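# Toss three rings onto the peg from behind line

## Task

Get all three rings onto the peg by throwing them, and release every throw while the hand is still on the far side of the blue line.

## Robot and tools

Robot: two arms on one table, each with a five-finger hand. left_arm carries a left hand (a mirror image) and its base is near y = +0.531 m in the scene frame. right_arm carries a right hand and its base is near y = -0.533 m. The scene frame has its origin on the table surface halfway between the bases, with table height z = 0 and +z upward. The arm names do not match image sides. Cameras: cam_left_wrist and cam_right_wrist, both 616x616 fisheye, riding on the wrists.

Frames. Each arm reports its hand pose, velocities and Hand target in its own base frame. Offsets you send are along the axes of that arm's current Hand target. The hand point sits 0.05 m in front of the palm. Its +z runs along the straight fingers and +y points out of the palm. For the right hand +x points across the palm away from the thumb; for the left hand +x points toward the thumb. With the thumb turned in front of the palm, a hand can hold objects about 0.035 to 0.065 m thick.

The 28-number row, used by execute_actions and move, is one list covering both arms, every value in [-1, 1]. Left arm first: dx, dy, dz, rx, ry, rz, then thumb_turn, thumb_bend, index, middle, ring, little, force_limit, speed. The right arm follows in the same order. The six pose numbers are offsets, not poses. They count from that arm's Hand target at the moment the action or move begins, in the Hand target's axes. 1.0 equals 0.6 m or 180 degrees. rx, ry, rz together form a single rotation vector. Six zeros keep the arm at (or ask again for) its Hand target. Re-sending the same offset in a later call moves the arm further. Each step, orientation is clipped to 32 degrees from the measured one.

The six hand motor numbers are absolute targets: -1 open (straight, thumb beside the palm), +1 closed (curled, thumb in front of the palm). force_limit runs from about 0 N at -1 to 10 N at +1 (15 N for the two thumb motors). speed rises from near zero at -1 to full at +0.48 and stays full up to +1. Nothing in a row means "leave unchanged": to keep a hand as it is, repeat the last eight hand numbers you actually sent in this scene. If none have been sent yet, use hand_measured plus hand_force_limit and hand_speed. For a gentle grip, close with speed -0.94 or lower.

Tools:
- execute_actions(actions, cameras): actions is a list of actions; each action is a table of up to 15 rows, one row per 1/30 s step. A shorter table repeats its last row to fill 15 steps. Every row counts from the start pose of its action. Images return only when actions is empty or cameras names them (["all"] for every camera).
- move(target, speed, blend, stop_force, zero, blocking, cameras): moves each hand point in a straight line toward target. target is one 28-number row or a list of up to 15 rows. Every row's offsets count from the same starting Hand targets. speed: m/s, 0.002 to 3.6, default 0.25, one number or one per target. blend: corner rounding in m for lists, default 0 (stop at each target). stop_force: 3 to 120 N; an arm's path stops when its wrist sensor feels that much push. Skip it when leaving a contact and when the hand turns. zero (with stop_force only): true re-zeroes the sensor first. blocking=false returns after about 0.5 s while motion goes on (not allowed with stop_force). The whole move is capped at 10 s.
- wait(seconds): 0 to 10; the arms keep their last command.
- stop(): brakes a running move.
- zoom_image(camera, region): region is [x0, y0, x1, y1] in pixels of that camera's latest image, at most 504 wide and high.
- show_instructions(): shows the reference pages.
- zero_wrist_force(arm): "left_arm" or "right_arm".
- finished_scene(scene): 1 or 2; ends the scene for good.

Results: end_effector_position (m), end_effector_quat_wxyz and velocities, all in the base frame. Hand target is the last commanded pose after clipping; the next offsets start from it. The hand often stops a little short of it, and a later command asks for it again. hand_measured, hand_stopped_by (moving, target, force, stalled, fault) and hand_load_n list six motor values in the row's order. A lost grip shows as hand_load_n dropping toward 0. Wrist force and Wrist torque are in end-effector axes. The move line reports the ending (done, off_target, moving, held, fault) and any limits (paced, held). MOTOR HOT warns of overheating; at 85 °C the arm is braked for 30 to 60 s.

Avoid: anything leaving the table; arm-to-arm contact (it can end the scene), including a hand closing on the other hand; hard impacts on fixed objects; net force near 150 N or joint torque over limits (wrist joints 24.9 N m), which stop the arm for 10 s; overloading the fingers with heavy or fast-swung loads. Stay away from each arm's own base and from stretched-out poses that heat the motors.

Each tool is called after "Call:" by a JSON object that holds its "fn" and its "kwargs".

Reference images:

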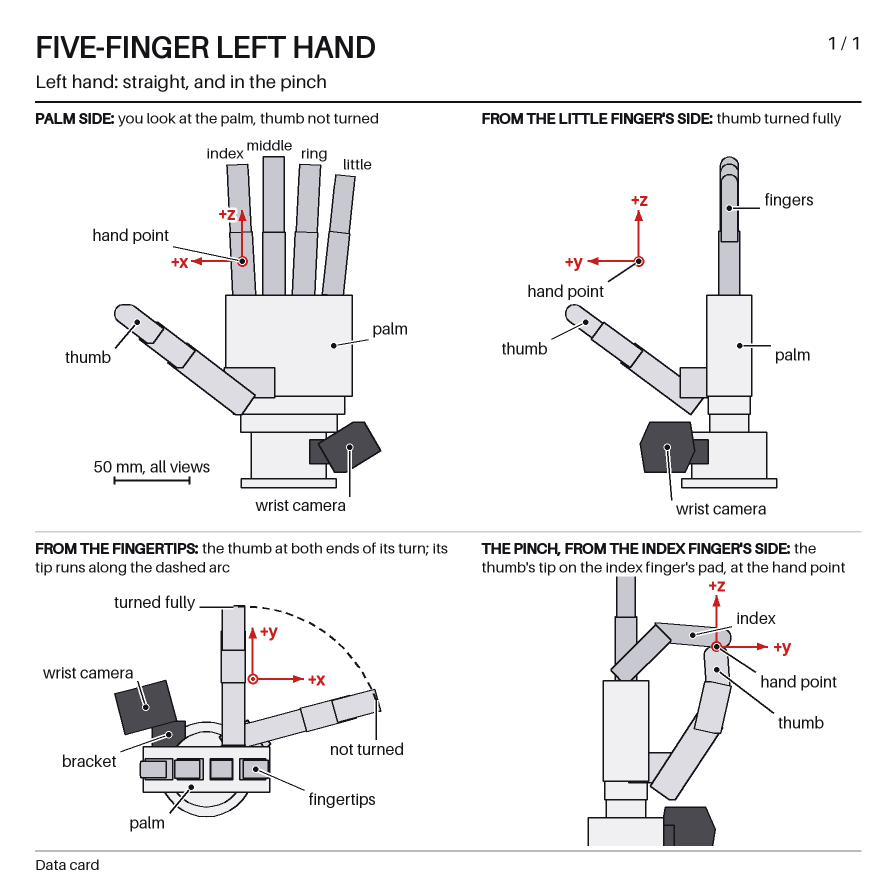

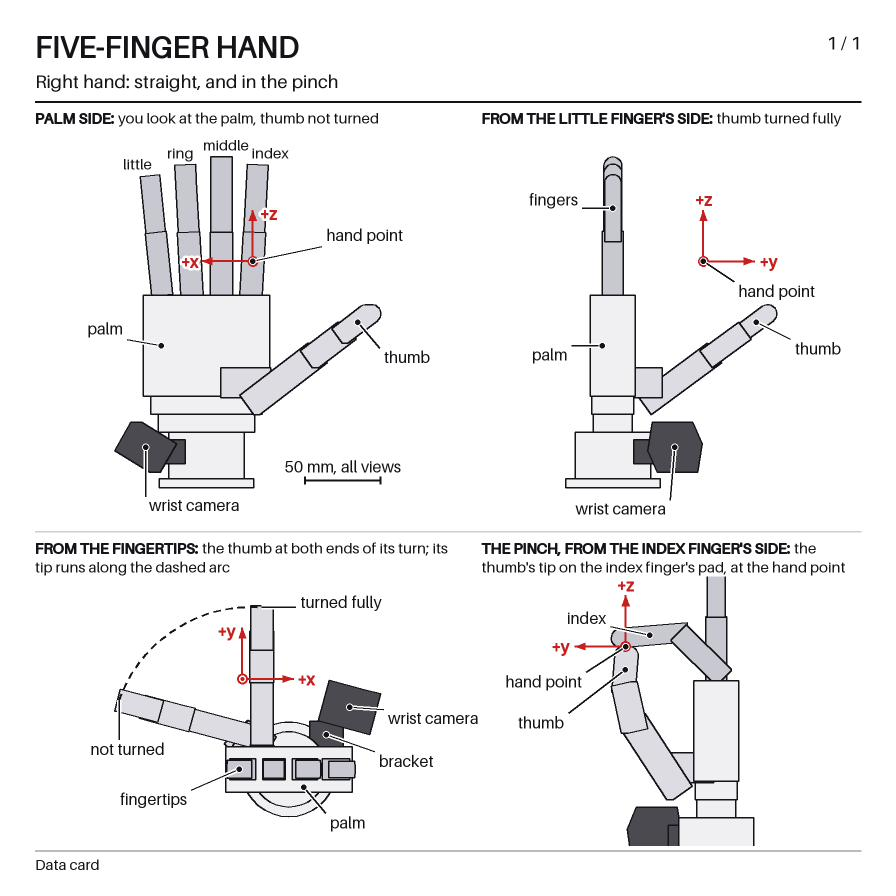

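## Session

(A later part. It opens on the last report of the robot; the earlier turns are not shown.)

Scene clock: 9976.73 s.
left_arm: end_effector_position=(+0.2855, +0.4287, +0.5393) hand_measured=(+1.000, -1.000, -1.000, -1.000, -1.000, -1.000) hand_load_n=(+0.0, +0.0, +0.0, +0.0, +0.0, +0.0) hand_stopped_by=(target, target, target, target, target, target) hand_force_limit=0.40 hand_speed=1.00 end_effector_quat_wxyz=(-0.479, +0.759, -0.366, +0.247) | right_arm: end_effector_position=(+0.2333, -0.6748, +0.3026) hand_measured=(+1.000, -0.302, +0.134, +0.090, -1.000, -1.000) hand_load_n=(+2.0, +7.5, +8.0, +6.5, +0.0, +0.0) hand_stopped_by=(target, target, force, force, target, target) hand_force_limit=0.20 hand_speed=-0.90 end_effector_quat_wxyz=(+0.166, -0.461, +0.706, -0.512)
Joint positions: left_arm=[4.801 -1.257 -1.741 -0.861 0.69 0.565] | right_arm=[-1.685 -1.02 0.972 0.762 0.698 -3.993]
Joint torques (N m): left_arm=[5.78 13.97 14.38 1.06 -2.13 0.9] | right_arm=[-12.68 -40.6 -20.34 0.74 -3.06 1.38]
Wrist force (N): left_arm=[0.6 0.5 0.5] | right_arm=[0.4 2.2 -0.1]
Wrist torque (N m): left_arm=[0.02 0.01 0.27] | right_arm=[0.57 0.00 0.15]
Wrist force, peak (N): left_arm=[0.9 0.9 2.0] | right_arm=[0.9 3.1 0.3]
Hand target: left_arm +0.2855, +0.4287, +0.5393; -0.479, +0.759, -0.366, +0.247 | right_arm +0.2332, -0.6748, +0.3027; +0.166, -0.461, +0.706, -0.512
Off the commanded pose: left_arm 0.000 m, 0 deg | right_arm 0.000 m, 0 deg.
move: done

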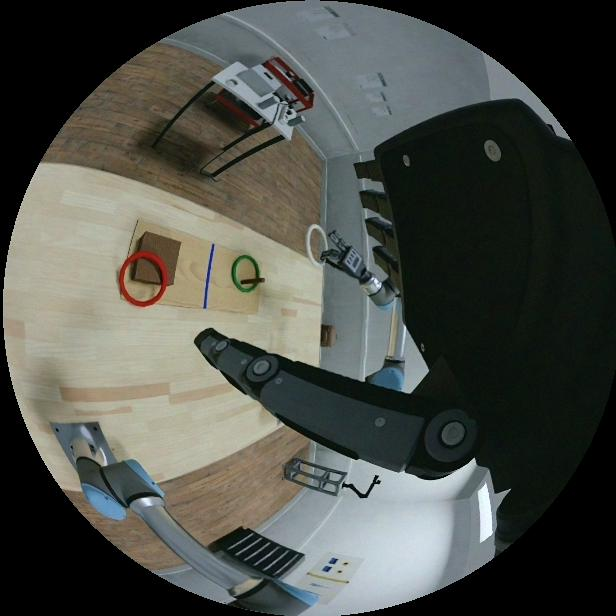

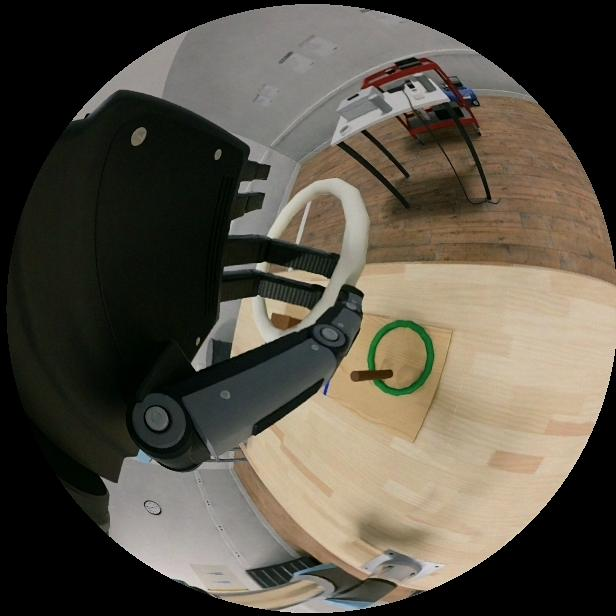

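Call:
{"fn": "move", "kwargs": {"target": [0,0,0,0,0,0,1,-1,-1,-1,-1,-1,0.4,1,-0.5237,-0.2137,0.1488,0,0,0,1,-0.3,0.4,0.4,-1,-1,0.2,-0.9], "speed": 0.2, "cameras": ["all"]}}

Scene clock: 9994.77 s.
left_arm: end_effector_position=(+0.2855, +0.4287, +0.5393) hand_measured=(+1.000, -1.000, -1.000, -1.000, -1.000, -1.000) hand_load_n=(+0.0, +0.0, +0.0, +0.0, +0.0, +0.0) hand_stopped_by=(target, target, target, target, target, target) hand_force_limit=0.40 hand_speed=1.00 end_effector_quat_wxyz=(-0.479, +0.759, -0.366, +0.247) | right_arm: end_effector_position=(+0.5215, -0.4748, +0.3027) hand_measured=(+1.000, -0.302, +0.134, +0.090, -1.000, -1.000) hand_load_n=(+2.0, +7.5, +8.0, +6.5, +0.0, -0.5) hand_stopped_by=(target, target, force, force, target, target) hand_force_limit=0.20 hand_speed=-0.90 end_effector_quat_wxyz=(+0.166, -0.461, +0.706, -0.512)
Joint positions: left_arm=[4.801 -1.257 -1.741 -0.861 0.69 0.565] | right_arm=[-1.055 -1.229 1.243 0.448 1.232 -3.571]
Joint torques (N m): left_arm=[4.32 21.43 13.95 3.3 -1.3 0.18] | right_arm=[4.72 -42.32 -14.13 0.53 -0.07 -0.51]
Wrist force (N): left_arm=[0.8 0.8 0.6] | right_arm=[0.3 1.0 -0.5]
Wrist torque (N m): left_arm=[0.07 -0.02 0.28] | right_arm=[0.38 -0.01 0.09]
Wrist force, peak (N): left_arm=[1.1 0.7 0.8] | right_arm=[2.0 2.8 -0.8]
Hand target: left_arm +0.2855, +0.4287, +0.5393; -0.479, +0.759, -0.366, +0.247 | right_arm +0.5215, -0.4747, +0.3027; +0.166, -0.461, +0.706, -0.512
Off the commanded pose: left_arm 0.000 m, 0 deg | right_arm 0.000 m, 0 deg.
move: done

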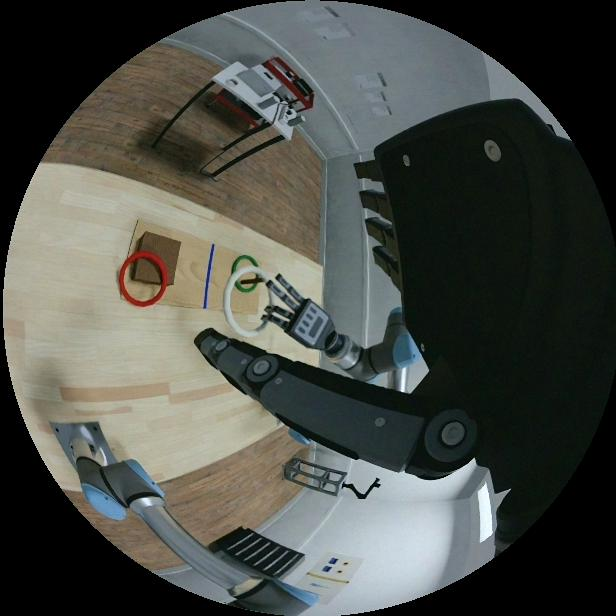

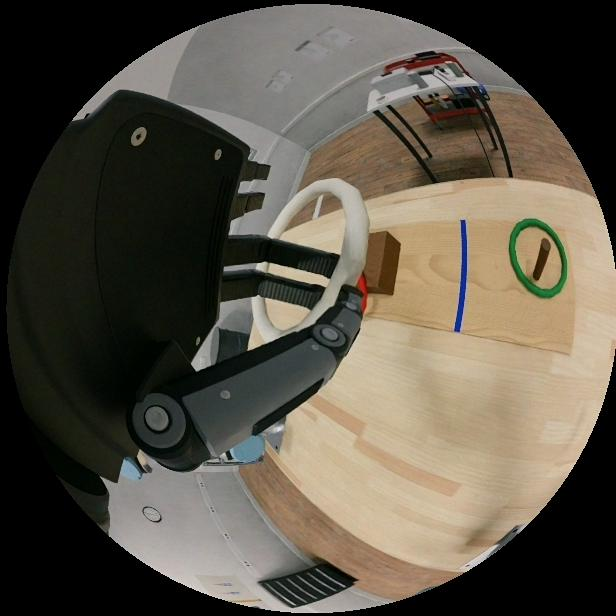

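Call:
{"fn": "move", "kwargs": {"target": [0,0,0,0,0,0,1,-1,-1,-1,-1,-1,0.4,1,-0.0726,0.2637,0.1230,0,0,0,1,-0.3,0.4,0.4,-1,-1,0.2,-0.9], "speed": 0.2, "cameras": ["all"]}}

Scene clock: 10004.40 s.
left_arm: end_effector_position=(+0.2855, +0.4287, +0.5393) hand_measured=(+1.000, -1.000, -1.000, -1.000, -1.000, -1.000) hand_load_n=(+0.0, +0.0, +0.0, +0.0, +0.0, +0.0) hand_stopped_by=(target, target, target, target, target, target) hand_force_limit=0.40 hand_speed=1.00 end_effector_quat_wxyz=(-0.479, +0.759, -0.366, +0.247) | right_arm: end_effector_position=(+0.5202, -0.4729, +0.1228) hand_measured=(+1.000, -0.302, +0.134, +0.090, -1.000, -1.000) hand_load_n=(+2.0, +7.0, +8.0, +6.5, +0.0, +0.0) hand_stopped_by=(target, target, force, force, target, target) hand_force_limit=0.20 hand_speed=-0.90 end_effector_quat_wxyz=(+0.166, -0.461, +0.706, -0.512)
Joint positions: left_arm=[4.801 -1.257 -1.741 -0.861 0.69 0.565] | right_arm=[-1.055 -1.136 1.585 0.013 1.232 -3.571]
Joint torques (N m): left_arm=[-0.7 21.27 14.06 3.88 0.04 -1.59] | right_arm=[-1.03 -34.69 -14.04 -2.05 -0.65 0.94]
Wrist force (N): left_arm=[0.7 0.5 0.8] | right_arm=[0.4 1.2 -0.5]
Wrist torque (N m): left_arm=[0.01 0.01 0.28] | right_arm=[0.42 0.02 0.11]
Wrist force, peak (N): left_arm=[0.9 0.8 0.8] | right_arm=[-0.2 2.8 0.0]
Hand target: left_arm +0.2855, +0.4287, +0.5393; -0.479, +0.759, -0.366, +0.247 | right_arm +0.5202, -0.4729, +0.1228; +0.166, -0.461, +0.706, -0.512
Off the commanded pose: left_arm 0.000 m, 0 deg | right_arm 0.000 m, 0 deg.
move: done

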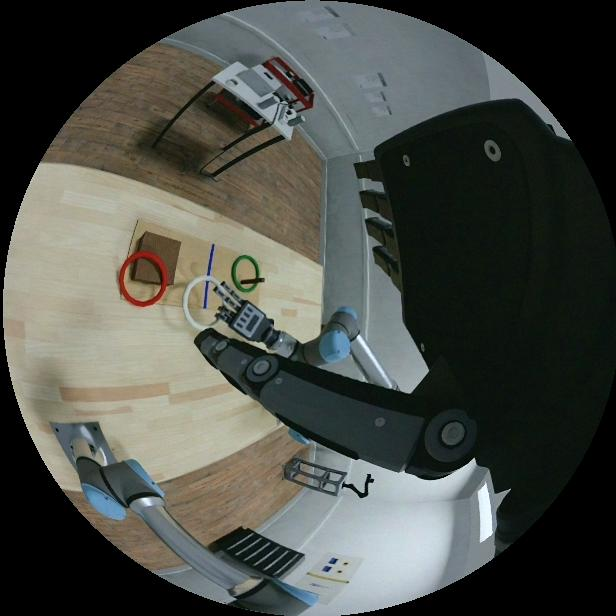

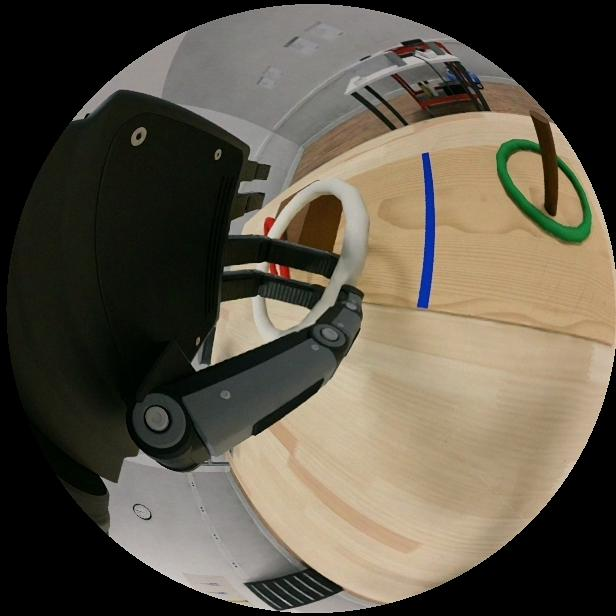

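Call:
{"fn": "zoom_image", "kwargs": {"camera": "cam_left_wrist", "region": [100, 210, 280, 350]}}

Scaled by 2.800 from the camera's 616x616 image, which has a finer 880x880 frame.

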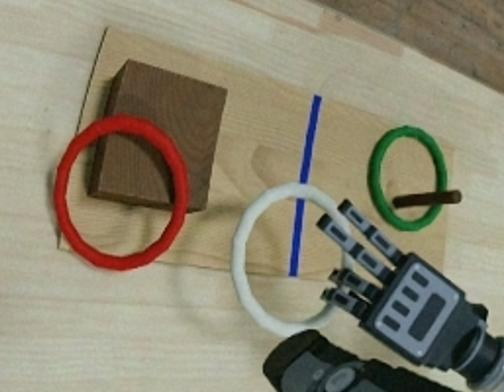

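Call:
{"fn": "move", "kwargs": {"target": [0,0,0,0,0,0,1,-1,-1,-1,-1,-1,0.4,1,-0.0086,0.0918,0.0538,0,0,0,1,-0.3,0.4,0.4,-1,-1,0.2,-0.9], "speed": 0.15, "cameras": ["all"]}}

Call:
{"fn": "zoom_image", "kwargs": {"camera": "cam_left_wrist", "region": [100, 210, 280, 350]}}

Scene clock: 10033.00 s.
left_arm: end_effector_position=(+0.2855, +0.4287, +0.5393) hand_measured=(+1.000, -1.000, -1.000, -1.000, -1.000, -1.000) hand_load_n=(+0.0, +0.0, +0.0, +0.0, +0.0, +0.0) hand_stopped_by=(target, target, target, target, target, target) hand_force_limit=0.40 hand_speed=1.00 end_effector_quat_wxyz=(-0.479, +0.759, -0.366, +0.247) | right_arm: end_effector_position=(+0.5191, -0.4842, +0.0598) hand_measured=(+1.000, -0.302, +0.134, +0.090, -1.000, -1.000) hand_load_n=(+2.0, +7.0, +8.0, +6.5, +0.0, +0.0) hand_stopped_by=(target, target, force, force, target, target) hand_force_limit=0.20 hand_speed=-0.90 end_effector_quat_wxyz=(+0.166, -0.461, +0.706, -0.512)
Joint positions: left_arm=[4.801 -1.257 -1.741 -0.861 0.69 0.565] | right_arm=[-1.068 -1.046 1.63 -0.119 1.22 -3.577]
Joint torques (N m): left_arm=[-3.03 21.09 14.66 3.72 -0.05 -1.4] | right_arm=[8.91 -35.79 -23.53 -1.01 2.25 1.15]
Wrist force (N): left_arm=[0.6 0.6 0.5] | right_arm=[0.1 1.0 -0.2]
Wrist torque (N m): left_arm=[0.04 0.00 0.27] | right_arm=[0.42 0.08 0.09]
Wrist force, peak (N): left_arm=[1.0 0.8 0.7] | right_arm=[0.1 2.5 0.4]
Hand target: left_arm +0.2855, +0.4287, +0.5393; -0.479, +0.759, -0.366, +0.247 | right_arm +0.5192, -0.4842, +0.0597; +0.166, -0.461, +0.706, -0.512
Off the commanded pose: left_arm 0.000 m, 0 deg | right_arm 0.000 m, 0 deg.
move: done

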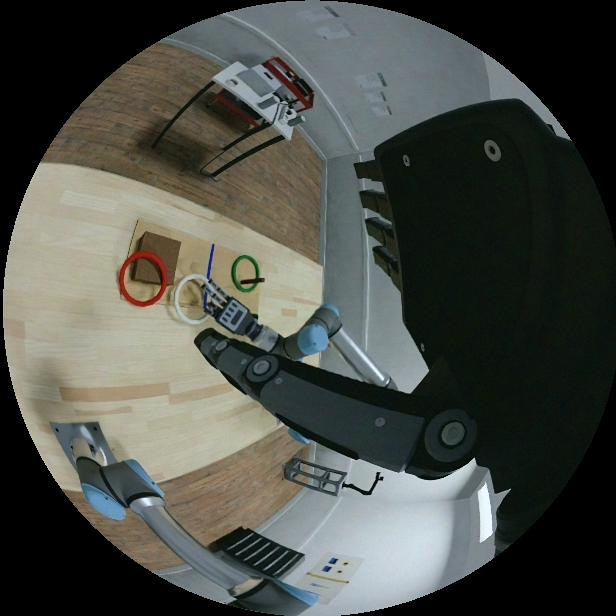

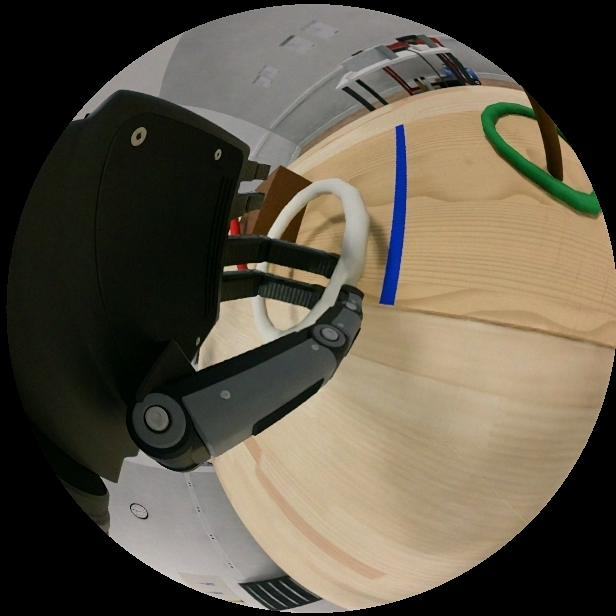

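Scaled by 2.800 from the camera's 616x616 image, which has a finer 880x880 frame.

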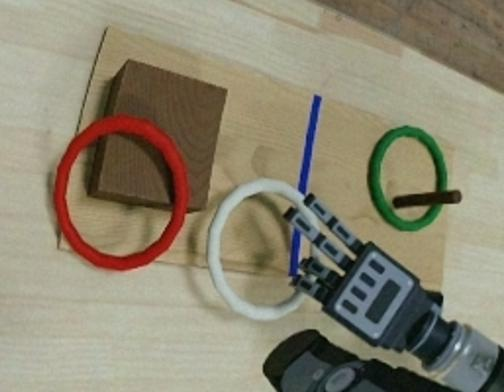

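Call:
{"fn": "move", "kwargs": {"target": [0,0,0,0,0,0,1,-1,-1,-1,-1,-1,0.4,1,-0.0202,0.0733,0.0342,0,0,0,1,-0.3,0.4,0.4,-1,-1,0.2,-0.9], "speed": 0.02, "stop_force": 3, "cameras": ["all"]}}

Call:
{"fn": "zoom_image", "kwargs": {"camera": "cam_left_wrist", "region": [100, 210, 280, 350]}}

Scene clock: 10044.57 s.
left_arm: end_effector_position=(+0.2855, +0.4287, +0.5393) hand_measured=(+1.000, -1.000, -1.000, -1.000, -1.000, -1.000) hand_load_n=(+0.0, +0.0, +0.0, +0.0, +0.0, +0.0) hand_stopped_by=(target, target, target, target, target, target) hand_force_limit=0.40 hand_speed=1.00 end_effector_quat_wxyz=(-0.479, +0.759, -0.366, +0.247) | right_arm: end_effector_position=(+0.5189, -0.4838, +0.0244) hand_measured=(+1.000, -0.302, +0.134, +0.090, -1.000, -1.000) hand_load_n=(+2.0, +7.5, +7.5, +6.5, +0.0, +0.0) hand_stopped_by=(target, target, force, force, target, target) hand_force_limit=0.20 hand_speed=-0.90 end_effector_quat_wxyz=(+0.166, -0.461, +0.706, -0.512)
Joint positions: left_arm=[4.801 -1.257 -1.741 -0.861 0.69 0.565] | right_arm=[-1.068 -0.998 1.66 -0.196 1.22 -3.577]
Joint torques (N m): left_arm=[-2.89 20.87 14.4 3.88 -0.06 -1.39] | right_arm=[-8.61 -45.06 -22.26 -1.01 0.3 -1.48]
Wrist force (N): left_arm=[0.6 0.7 0.4] | right_arm=[1.0 -1.4 -1.3]
Wrist torque (N m): left_arm=[0.07 0.01 0.26] | right_arm=[0.46 0.09 0.09]
Wrist force, peak (N): left_arm=[1.0 0.8 0.6] | right_arm=[1.8 -10.3 -6.1]
Hand target: left_arm +0.2855, +0.4287, +0.5393; -0.479, +0.759, -0.366, +0.247 | right_arm +0.5189, -0.4838, +0.0244; +0.166, -0.461, +0.706, -0.512 (not the last commanded pose)
Off the commanded pose: left_arm 0.000 m, 0 deg | right_arm 0.015 m, 0 deg.
move: contact (right_arm)

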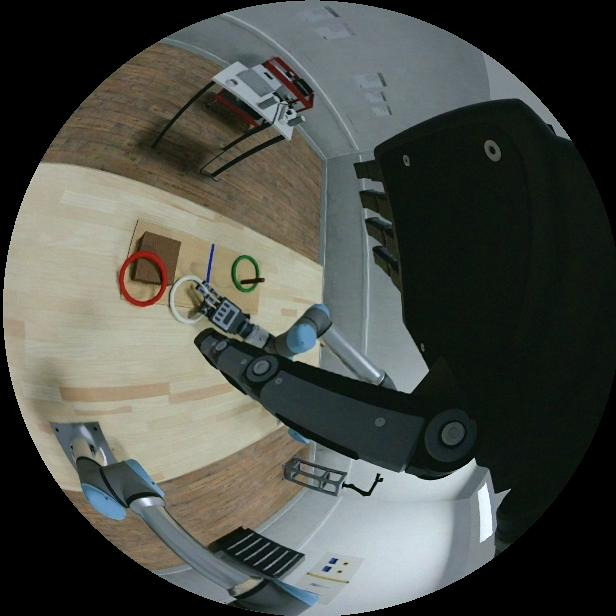

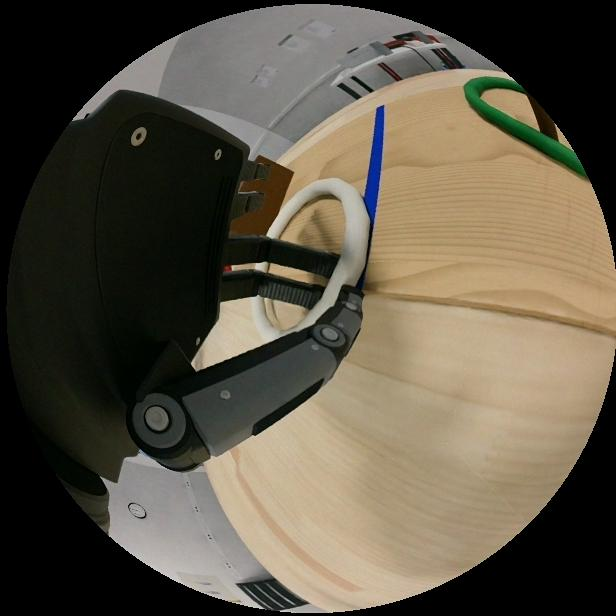

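Scaled by 2.800 from the camera's 616x616 image, which has a finer 880x880 frame.

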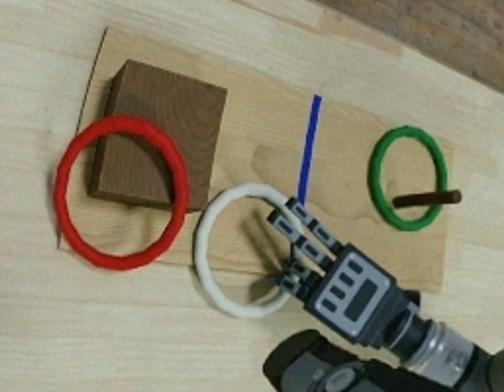

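Call:
{"fn": "execute_actions", "kwargs": {"actions": [[[0,0,0,0,0,0,1,-1,-1,-1,-1,-1,0.4,1,0,0,0,0,0,0,1,-0.5,0.4,0.4,-1,-1,0.2,-0.7]],[[0,0,0,0,0,0,1,-1,-1,-1,-1,-1,0.4,1,0,0,0,0,0,0,1,-0.55,0.4,0.4,-1,-1,0.2,-0.7]]], "cameras": ["all"]}}

Call:
{"fn": "zoom_image", "kwargs": {"camera": "cam_right_wrist", "region": [180, 140, 420, 380]}}

Scene clock: 10063.47 s.
left_arm: end_effector_position=(+0.2855, +0.4287, +0.5393) hand_measured=(+1.000, -1.000, -1.000, -1.000, -1.000, -1.000) hand_load_n=(+0.0, +0.0, +0.0, +0.0, +0.0, +0.0) hand_stopped_by=(target, target, target, target, target, target) hand_force_limit=0.40 hand_speed=1.00 end_effector_quat_wxyz=(-0.479, +0.759, -0.366, +0.247) | right_arm: end_effector_position=(+0.5189, -0.4839, +0.0244) hand_measured=(+1.000, -0.550, +0.134, +0.092, -1.000, -1.000) hand_load_n=(+0.5, +0.0, +0.0, +1.0, +0.0, +0.0) hand_stopped_by=(target, target, force, force, target, target) hand_force_limit=0.20 hand_speed=-0.70 end_effector_quat_wxyz=(+0.166, -0.461, +0.706, -0.512)
Joint positions: left_arm=[4.801 -1.257 -1.741 -0.861 0.69 0.565] | right_arm=[-1.068 -0.998 1.66 -0.196 1.22 -3.577]
Joint torques (N m): left_arm=[-2.79 21.7 14.71 3.77 -0.25 -1.11] | right_arm=[5.71 -42.95 -17.63 0.76 2.19 -0.47]
Wrist force (N): left_arm=[0.9 0.5 0.7] | right_arm=[0.6 -1.2 -0.2]
Wrist torque (N m): left_arm=[0.01 -0.03 0.29] | right_arm=[0.49 0.08 0.10]
Wrist force, peak (N): left_arm=[1.0 0.7 0.8] | right_arm=[1.2 -2.5 -0.9]
Hand target: left_arm +0.2855, +0.4287, +0.5393; -0.479, +0.759, -0.366, +0.247 | right_arm +0.5189, -0.4838, +0.0244; +0.166, -0.461, +0.706, -0.512
Off the commanded pose: left_arm 0.000 m, 0 deg | right_arm 0.000 m, 0 deg.
Step readings (end_effector_position of left_arm | right_arm):
0: (+0.2855, +0.4287, +0.5393) | (+0.5189, -0.4838, +0.0244)
1: (+0.2855, +0.4287, +0.5393) | (+0.5189, -0.4838, +0.0244)
2: (+0.2855, +0.4287, +0.5393) | (+0.5189, -0.4838, +0.0244)
4: (+0.2855, +0.4287, +0.5393) | (+0.5189, -0.4838, +0.0244)
8: (+0.2855, +0.4287, +0.5393) | (+0.5189, -0.4839, +0.0244)
15: (+0.2855, +0.4287, +0.5393) | (+0.5189, -0.4839, +0.0244)
16: (+0.2855, +0.4287, +0.5393) | (+0.5189, -0.4839, +0.0244)
17: (+0.2855, +0.4287, +0.5393) | (+0.5189, -0.4839, +0.0244)
19: (+0.2855, +0.4287, +0.5393) | (+0.5189, -0.4839, +0.0244)
23: (+0.2855, +0.4287, +0.5393) | (+0.5189, -0.4839, +0.0244)
30: (+0.2855, +0.4287, +0.5393) | (+0.5189, -0.4839, +0.0244)

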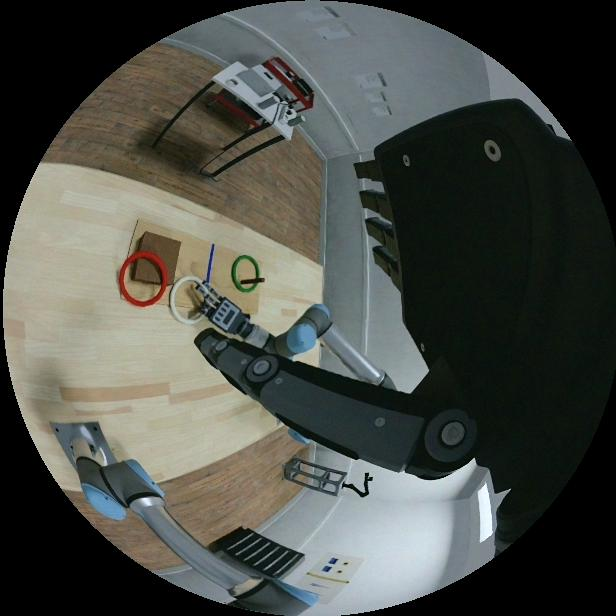

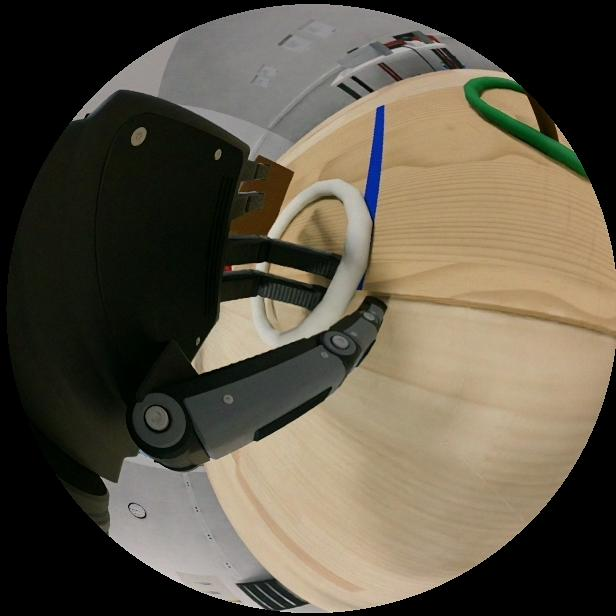

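Scaled by 2.100 from the camera's 616x616 image, which has a finer 880x880 frame.

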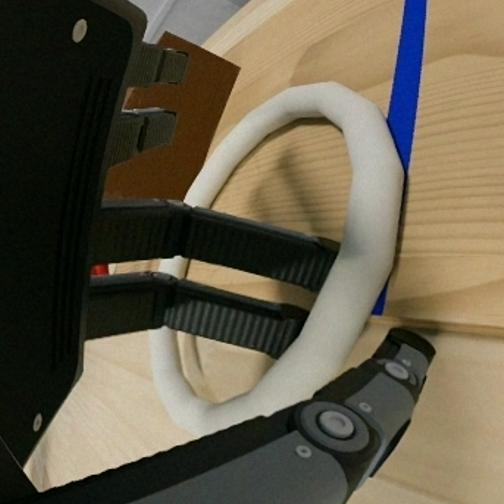

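Call:
{"fn": "move", "kwargs": {"target": [[0,0,0,0,0,0,1,-1,-1,-1,-1,-1,0.4,1,0,-0.0070,0.0151,0,0,0,1,-0.55,0.4,0.4,-1,-1,0.2,-0.7],[0,0,0,0,0,0,1,-1,-1,-1,-1,-1,0.4,1,0,-0.0105,0.0226,0,0,0,1,-0.55,0.4,0.4,-1,-1,0.2,-0.7]], "speed": 0.03, "cameras": ["cam_right_wrist"]}}

Call:
{"fn": "zoom_image", "kwargs": {"camera": "cam_right_wrist", "region": [180, 140, 420, 380]}}

Scene clock: 10079.17 s.
left_arm: end_effector_position=(+0.2855, +0.4287, +0.5393) hand_measured=(+1.000, -1.000, -1.000, -1.000, -1.000, -1.000) hand_load_n=(+0.0, +0.0, +0.0, +0.0, +0.0, +0.0) hand_stopped_by=(target, target, target, target, target, target) hand_force_limit=0.40 hand_speed=1.00 end_effector_quat_wxyz=(-0.479, +0.759, -0.366, +0.247) | right_arm: end_effector_position=(+0.5316, -0.4918, +0.0242) hand_measured=(+1.000, -0.552, +0.134, +0.092, -1.000, -1.000) hand_load_n=(+16.5, +7.0, +0.0, -2.5, +0.0, +0.0) hand_stopped_by=(target, target, force, force, target, target) hand_force_limit=0.20 hand_speed=-0.70 end_effector_quat_wxyz=(+0.166, -0.461, +0.706, -0.512)
Joint positions: left_arm=[4.801 -1.257 -1.741 -0.861 0.69 0.565] | right_arm=[-1.054 -0.97 1.611 -0.178 1.233 -3.57]
Joint torques (N m): left_arm=[-2.84 21.42 15.11 3.82 -0.22 -1.12] | right_arm=[-17.6 -44.59 -14.44 -3.48 1.97 -2.01]
Wrist force (N): left_arm=[0.6 0.7 0.8] | right_arm=[-7.3 -4.2 -12.3]
Wrist torque (N m): left_arm=[0.04 0.01 0.27] | right_arm=[0.16 0.38 0.23]
Wrist force, peak (N): left_arm=[1.0 0.8 0.7] | right_arm=[-8.6 -3.6 -13.9]
Hand target: left_arm +0.2855, +0.4287, +0.5393; -0.479, +0.759, -0.366, +0.247 | right_arm +0.5315, -0.4919, +0.0242; +0.166, -0.461, +0.706, -0.512
Off the commanded pose: left_arm 0.000 m, 0 deg | right_arm 0.000 m, 0 deg.
move: done
Images, in order (width x height): cam_right_wrist 616x616.

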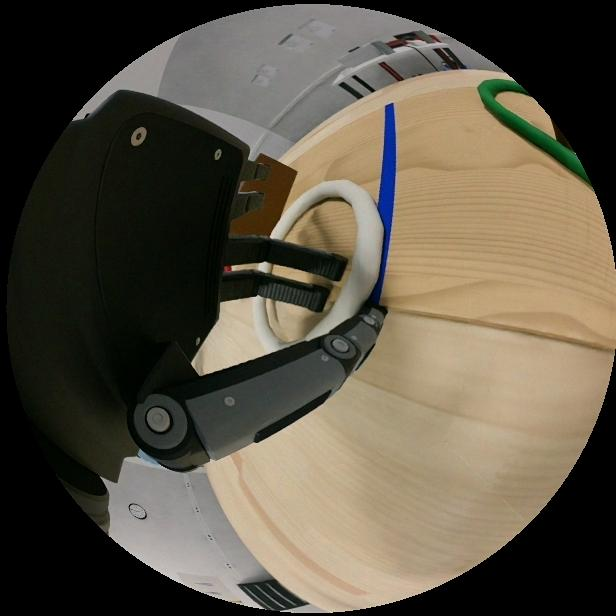

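Scaled by 2.100 from the camera's 616x616 image, which has a finer 880x880 frame.

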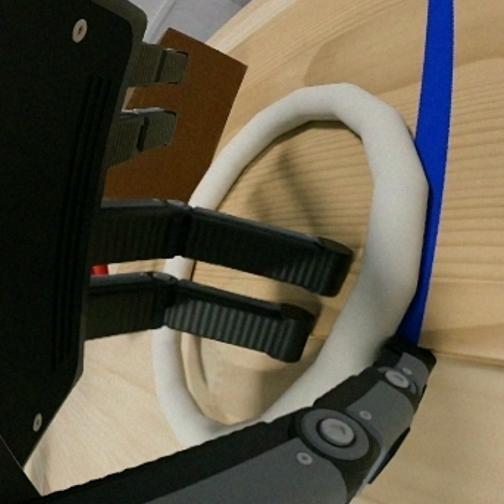

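Call:
{"fn": "move", "kwargs": {"target": [[0,0,0,0,0,0,1,-1,-1,-1,-1,-1,0.4,1,0,0.0035,-0.0076,0,0,0,1,-0.55,0.4,0.4,-1,-1,0.2,-0.7],[0,0,0,0,0,0,1,-1,-1,-1,-1,-1,0.4,1,0.0121,-0.0405,-0.0281,0,0,0,1,-0.55,0.4,0.4,-1,-1,0.2,-0.7]], "speed": 0.03, "cameras": ["all"]}}

Call:
{"fn": "zoom_image", "kwargs": {"camera": "cam_right_wrist", "region": [180, 140, 420, 380]}}

Scene clock: 10089.43 s.
left_arm: end_effector_position=(+0.2855, +0.4287, +0.5393) hand_measured=(+1.000, -1.000, -1.000, -1.000, -1.000, -1.000) hand_load_n=(+0.0, +0.0, +0.0, +0.0, +0.0, +0.0) hand_stopped_by=(target, target, target, target, target, target) hand_force_limit=0.40 hand_speed=1.00 end_effector_quat_wxyz=(-0.479, +0.759, -0.366, +0.247) | right_arm: end_effector_position=(+0.5276, -0.4895, +0.0545) hand_measured=(+1.000, -0.550, +0.134, +0.092, -1.000, -1.000) hand_load_n=(+0.0, +0.0, +0.0, +0.0, +0.0, +0.0) hand_stopped_by=(target, target, force, force, target, target) hand_force_limit=0.20 hand_speed=-0.70 end_effector_quat_wxyz=(+0.166, -0.461, +0.706, -0.512) end_effector_velocity=(+0.002, +0.000, -0.001) end_effector_angular_velocity=(-0.003, -0.002, +0.002)
Joint positions: left_arm=[4.801 -1.257 -1.741 -0.861 0.69 0.565] | right_arm=[-1.059 -1.02 1.602 -0.119 1.229 -3.573]
Joint velocities: left_arm=[within noise] | right_arm=[0.002 0.003 -0.001 -0.006 0 0]
Joint torques (N m): left_arm=[-2.85 21.4 14.74 3.74 -0.27 -1.05] | right_arm=[8.87 -32.69 -11.55 -1.66 2.39 0.94]
Wrist force (N): left_arm=[0.7 0.6 0.7] | right_arm=[0.5 0.6 -0.5]
Wrist torque (N m): left_arm=[0.03 0.00 0.27] | right_arm=[0.46 0.04 0.12]
Wrist force, peak (N): left_arm=[1.1 0.7 0.6] | right_arm=[-9.0 -4.3 -11.9]
Hand target: left_arm +0.2855, +0.4287, +0.5393; -0.479, +0.759, -0.366, +0.247 | right_arm +0.5275, -0.4895, +0.0543; +0.166, -0.461, +0.706, -0.512
Off the commanded pose: left_arm 0.000 m, 0 deg | right_arm 0.000 m, 0 deg.
move: done

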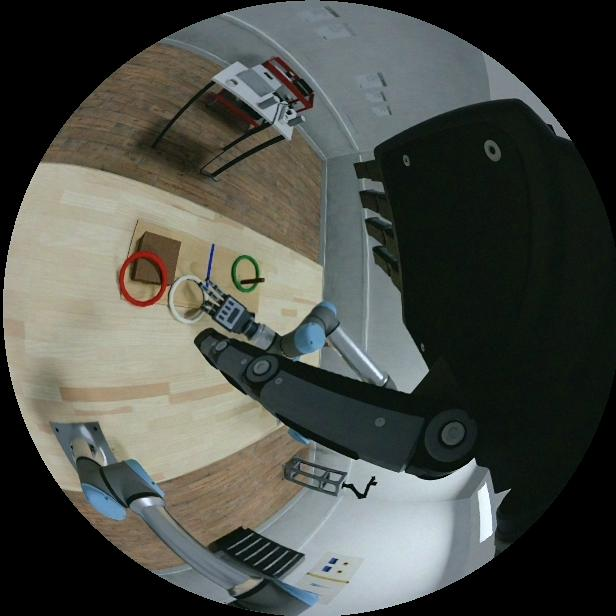

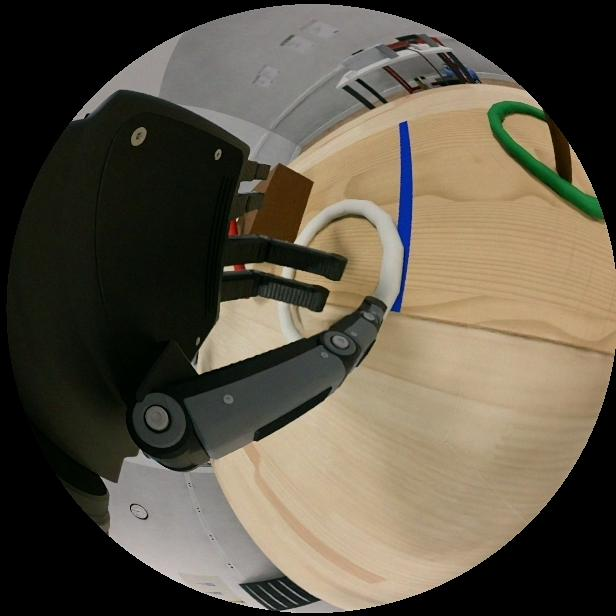

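Scaled by 2.100 from the camera's 616x616 image, which has a finer 880x880 frame.

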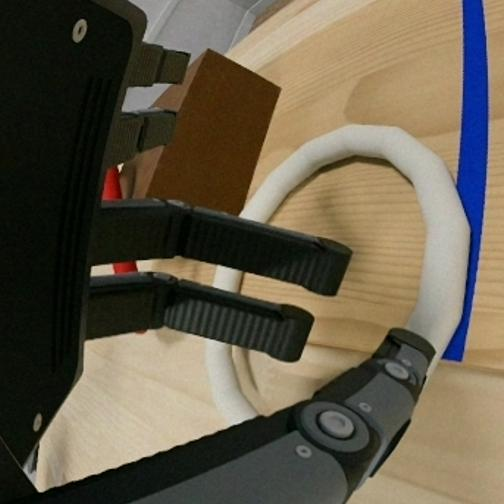

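Call:
{"fn": "move", "kwargs": {"target": [[0,0,0,0,0,0,1,-1,-1,-1,-1,-1,0.4,1,0.0792,-0.292,-0.1406,0,0,0,1,-0.55,0.4,0.4,-1,-1,0.2,-0.7],[0,0,0,0,0,0,1,-1,-1,-1,-1,-1,0.4,1,-0.12,-0.3685,-0.9775,-0.3158,0.2889,0.5607,1,-0.55,0.4,0.4,-1,-1,0.2,-0.7]], "speed": 0.3, "blend": 0.05, "cameras": ["all"]}}

Call:
{"fn": "zoom_image", "kwargs": {"camera": "cam_left_wrist", "region": [100, 210, 280, 350]}}

Call:
{"fn": "zoom_image", "kwargs": {"camera": "cam_right_wrist", "region": [210, 260, 350, 430]}}

Scene clock: 10113.20 s.
left_arm: end_effector_position=(+0.2855, +0.4287, +0.5393) hand_measured=(+1.000, -1.000, -1.000, -1.000, -1.000, -1.000) hand_load_n=(+0.0, +0.0, +0.0, +0.0, +0.0, -0.5) hand_stopped_by=(target, target, target, target, target, target) hand_force_limit=0.40 hand_speed=1.00 end_effector_quat_wxyz=(-0.479, +0.759, -0.366, +0.247) | right_arm: end_effector_position=(+0.2576, -0.1076, +0.4777) hand_measured=(+1.000, -0.550, +0.134, +0.092, -1.000, -1.000) hand_load_n=(+0.0, +0.0, +0.0, +0.0, +0.0, +0.0) hand_stopped_by=(target, target, force, force, target, target) hand_force_limit=0.20 hand_speed=-0.70 end_effector_quat_wxyz=(-0.005, +0.418, +0.909, +0.003)
Joint positions: left_arm=[4.801 -1.257 -1.741 -0.861 0.69 0.565] | right_arm=[-1.192 -1.75 1.368 1.965 1.573 -1.901]
Joint torques (N m): left_arm=[-3.35 21.82 15.42 3.68 -0.49 -0.86] | right_arm=[1.75 -10.22 -22.6 3.53 2.42 1.17]
Wrist force (N): left_arm=[0.8 0.5 0.7] | right_arm=[0.0 -0.2 0.1]
Wrist torque (N m): left_arm=[0.02 -0.01 0.28] | right_arm=[-0.01 0.01 0.02]
Wrist force, peak (N): left_arm=[0.9 0.8 0.7] | right_arm=[-0.3 2.9 0.4]
Hand target: left_arm +0.2855, +0.4287, +0.5393; -0.479, +0.759, -0.366, +0.247 | right_arm +0.2576, -0.1075, +0.4777; -0.005, +0.418, +0.909, +0.003
Off the commanded pose: left_arm 0.000 m, 0 deg | right_arm 0.000 m, 0 deg.
move: done

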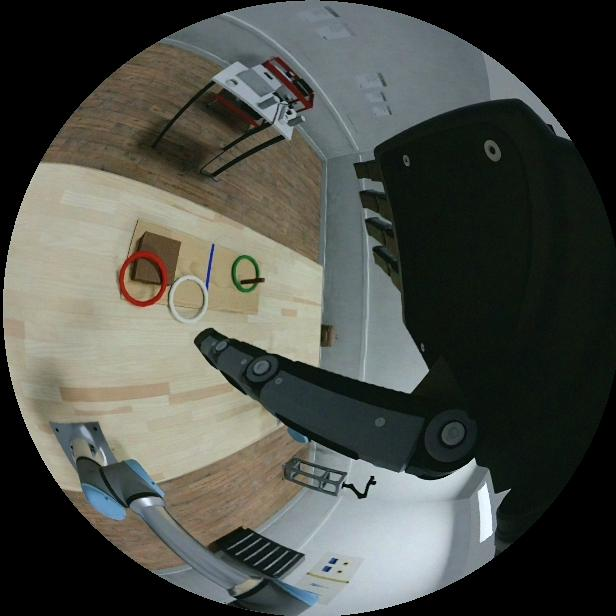

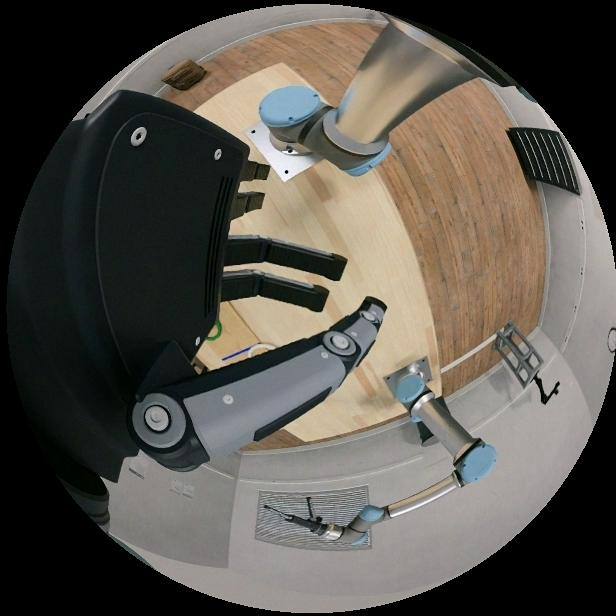

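Scaled by 2.800 from the camera's 616x616 image, which has a finer 880x880 frame.

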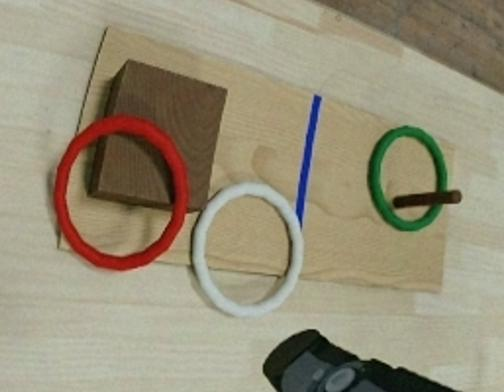

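Scaled by 2.965 from the camera's 616x616 image, which has a finer 880x880 frame.

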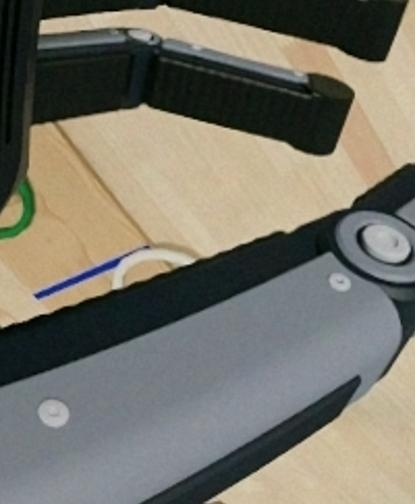

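Call:
{"fn": "move", "kwargs": {"target": [0.2273,0.5145,0.4875,0.0071,-0.2566,-0.1189,1,-0.45,-0.05,-0.13,-1,-1,0.1,0.3,0,0,0,0,0,0,-1,-1,-1,-1,-1,-1,0.2,0], "speed": 0.25, "cameras": ["all"]}}

Call:
{"fn": "zoom_image", "kwargs": {"camera": "cam_right_wrist", "region": [210, 260, 350, 430]}}

Scene clock: 10137.00 s.
left_arm: end_effector_position=(+0.4828, +0.3959, +0.1401) hand_measured=(+1.000, -0.450, -0.050, -0.130, -1.000, -1.000) hand_load_n=(+0.0, +0.0, +0.0, +0.0, +0.0, +0.0) hand_stopped_by=(target, target, target, target, target, target) hand_force_limit=0.10 hand_speed=0.30 end_effector_quat_wxyz=(-0.539, +0.842, -0.004, +0.018) | right_arm: end_effector_position=(+0.2576, -0.1075, +0.4777) hand_measured=(-1.000, -1.000, -1.000, -1.000, -1.000, -1.000) hand_load_n=(+0.0, +0.0, +0.0, +0.0, +0.0, +0.0) hand_stopped_by=(target, target, target, target, target, target) hand_force_limit=0.20 hand_speed=0.00 end_effector_quat_wxyz=(-0.005, +0.418, +0.909, +0.003)
Joint positions: left_arm=[3.836 -2.035 -2.088 0.377 2.312 -0.465] | right_arm=[-1.192 -1.75 1.368 1.965 1.573 -1.901]
Joint torques (N m): left_arm=[-4.6 26.43 13.54 4.99 1.88 -1.61] | right_arm=[7.95 -11.64 -19.07 2.92 -0.79 0.98]
Wrist force (N): left_arm=[0.7 0.7 0.4] | right_arm=[-0.2 0.0 -0.2]
Wrist torque (N m): left_arm=[0.08 0.00 0.10] | right_arm=[0.02 0.06 0.00]
Wrist force, peak (N): left_arm=[1.9 3.1 0.6] | right_arm=[-0.2 -0.3 -0.4]
Hand target: left_arm +0.4829, +0.3959, +0.1400; -0.539, +0.842, -0.004, +0.018 | right_arm +0.2576, -0.1075, +0.4777; -0.005, +0.418, +0.909, +0.003
Off the commanded pose: left_arm 0.000 m, 0 deg | right_arm 0.000 m, 0 deg.
move: done

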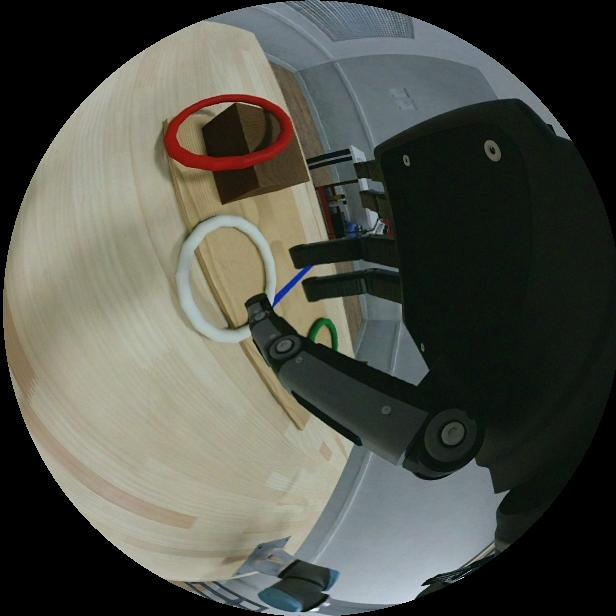

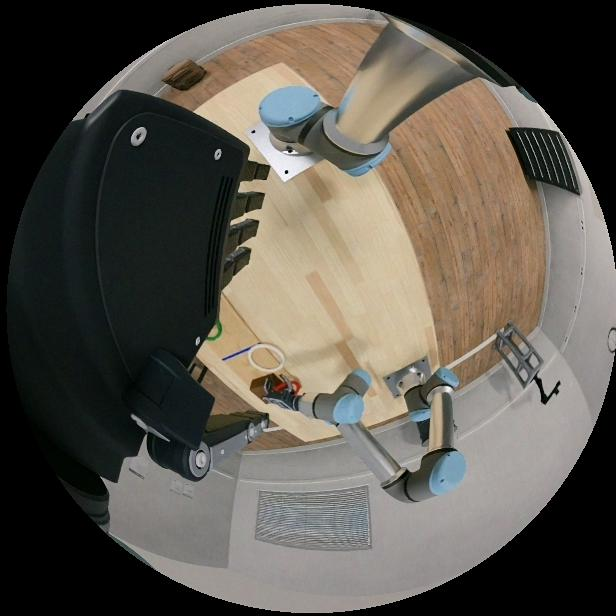

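Scaled by 2.965 from the camera's 616x616 image, which has a finer 880x880 frame.

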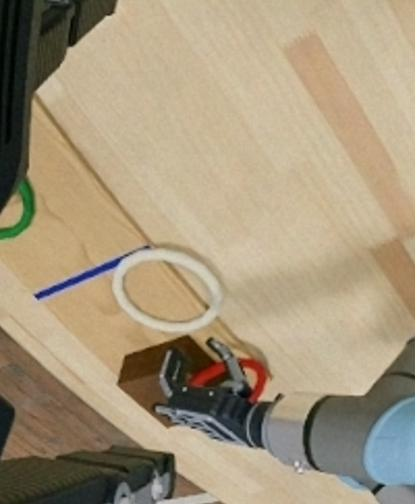

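Call:
{"fn": "move", "kwargs": {"target": [-0.0035,0.132,0.052,0,0,0,1,-0.45,-0.05,-0.13,-1,-1,0.1,0.3,0,0,0,0,0,0,-1,-1,-1,-1,-1,-1,0.2,0], "speed": 0.1, "cameras": ["all"]}}

Call:
{"fn": "zoom_image", "kwargs": {"camera": "cam_left_wrist", "region": [140, 140, 380, 380]}}

Scene clock: 10167.30 s.
left_arm: end_effector_position=(+0.4829, +0.3911, +0.0550) hand_measured=(+1.000, -0.450, -0.050, -0.130, -1.000, -1.000) hand_load_n=(+0.0, +0.0, +0.0, +0.0, +0.0, +0.0) hand_stopped_by=(target, target, target, target, target, target) hand_force_limit=0.10 hand_speed=0.30 end_effector_quat_wxyz=(-0.539, +0.842, -0.004, +0.018) | right_arm: end_effector_position=(+0.2576, -0.1075, +0.4777) hand_measured=(-1.000, -1.000, -1.000, -1.000, -1.000, -1.000) hand_load_n=(+0.0, +0.0, +0.0, +0.0, +0.0, +0.0) hand_stopped_by=(target, target, target, target, target, target) hand_force_limit=0.20 hand_speed=0.00 end_effector_quat_wxyz=(-0.005, +0.418, +0.909, +0.003)
Joint positions: left_arm=[3.828 -2.236 -2.101 0.588 2.319 -0.472] | right_arm=[-1.192 -1.75 1.368 1.965 1.573 -1.901]
Joint torques (N m): left_arm=[1.9 42.27 12.78 0.99 0.26 2.17] | right_arm=[-1.76 -5.51 -11.74 3.33 -2.12 -1.43]
Wrist force (N): left_arm=[0.5 0.8 0.5] | right_arm=[0.2 -0.1 0.1]
Wrist torque (N m): left_arm=[0.09 0.04 0.25] | right_arm=[-0.01 -0.01 0.02]
Wrist force, peak (N): left_arm=[0.3 1.9 0.7] | right_arm=[-0.5 -0.2 0.1]
Hand target: left_arm +0.4829, +0.3911, +0.0550; -0.539, +0.842, -0.004, +0.018 | right_arm +0.2576, -0.1075, +0.4777; -0.005, +0.418, +0.909, +0.003
Off the commanded pose: left_arm 0.000 m, 0 deg | right_arm 0.000 m, 0 deg.
move: done

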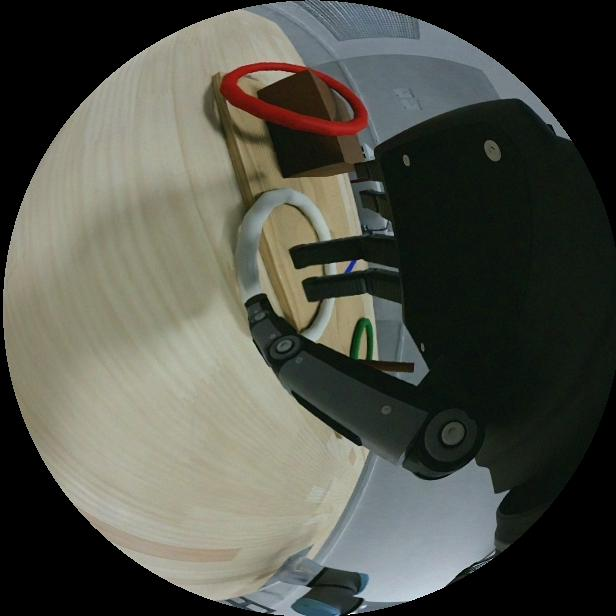

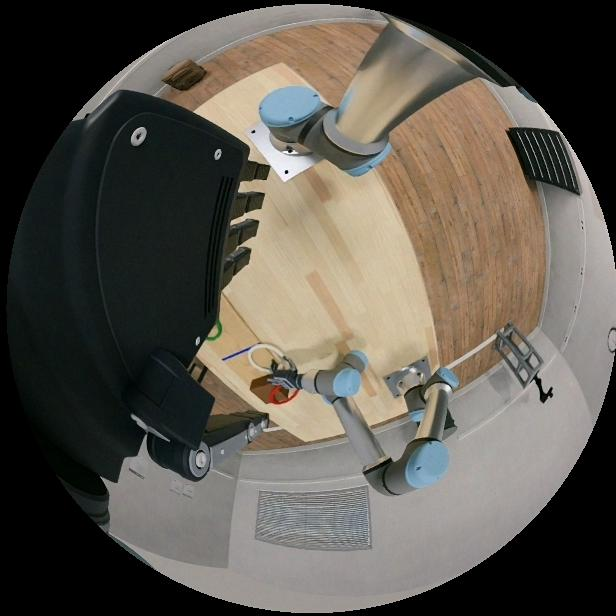

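Scaled by 2.100 from the camera's 616x616 image, which has a finer 880x880 frame.

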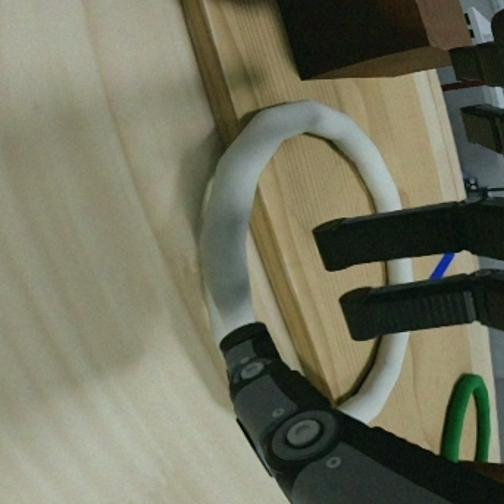

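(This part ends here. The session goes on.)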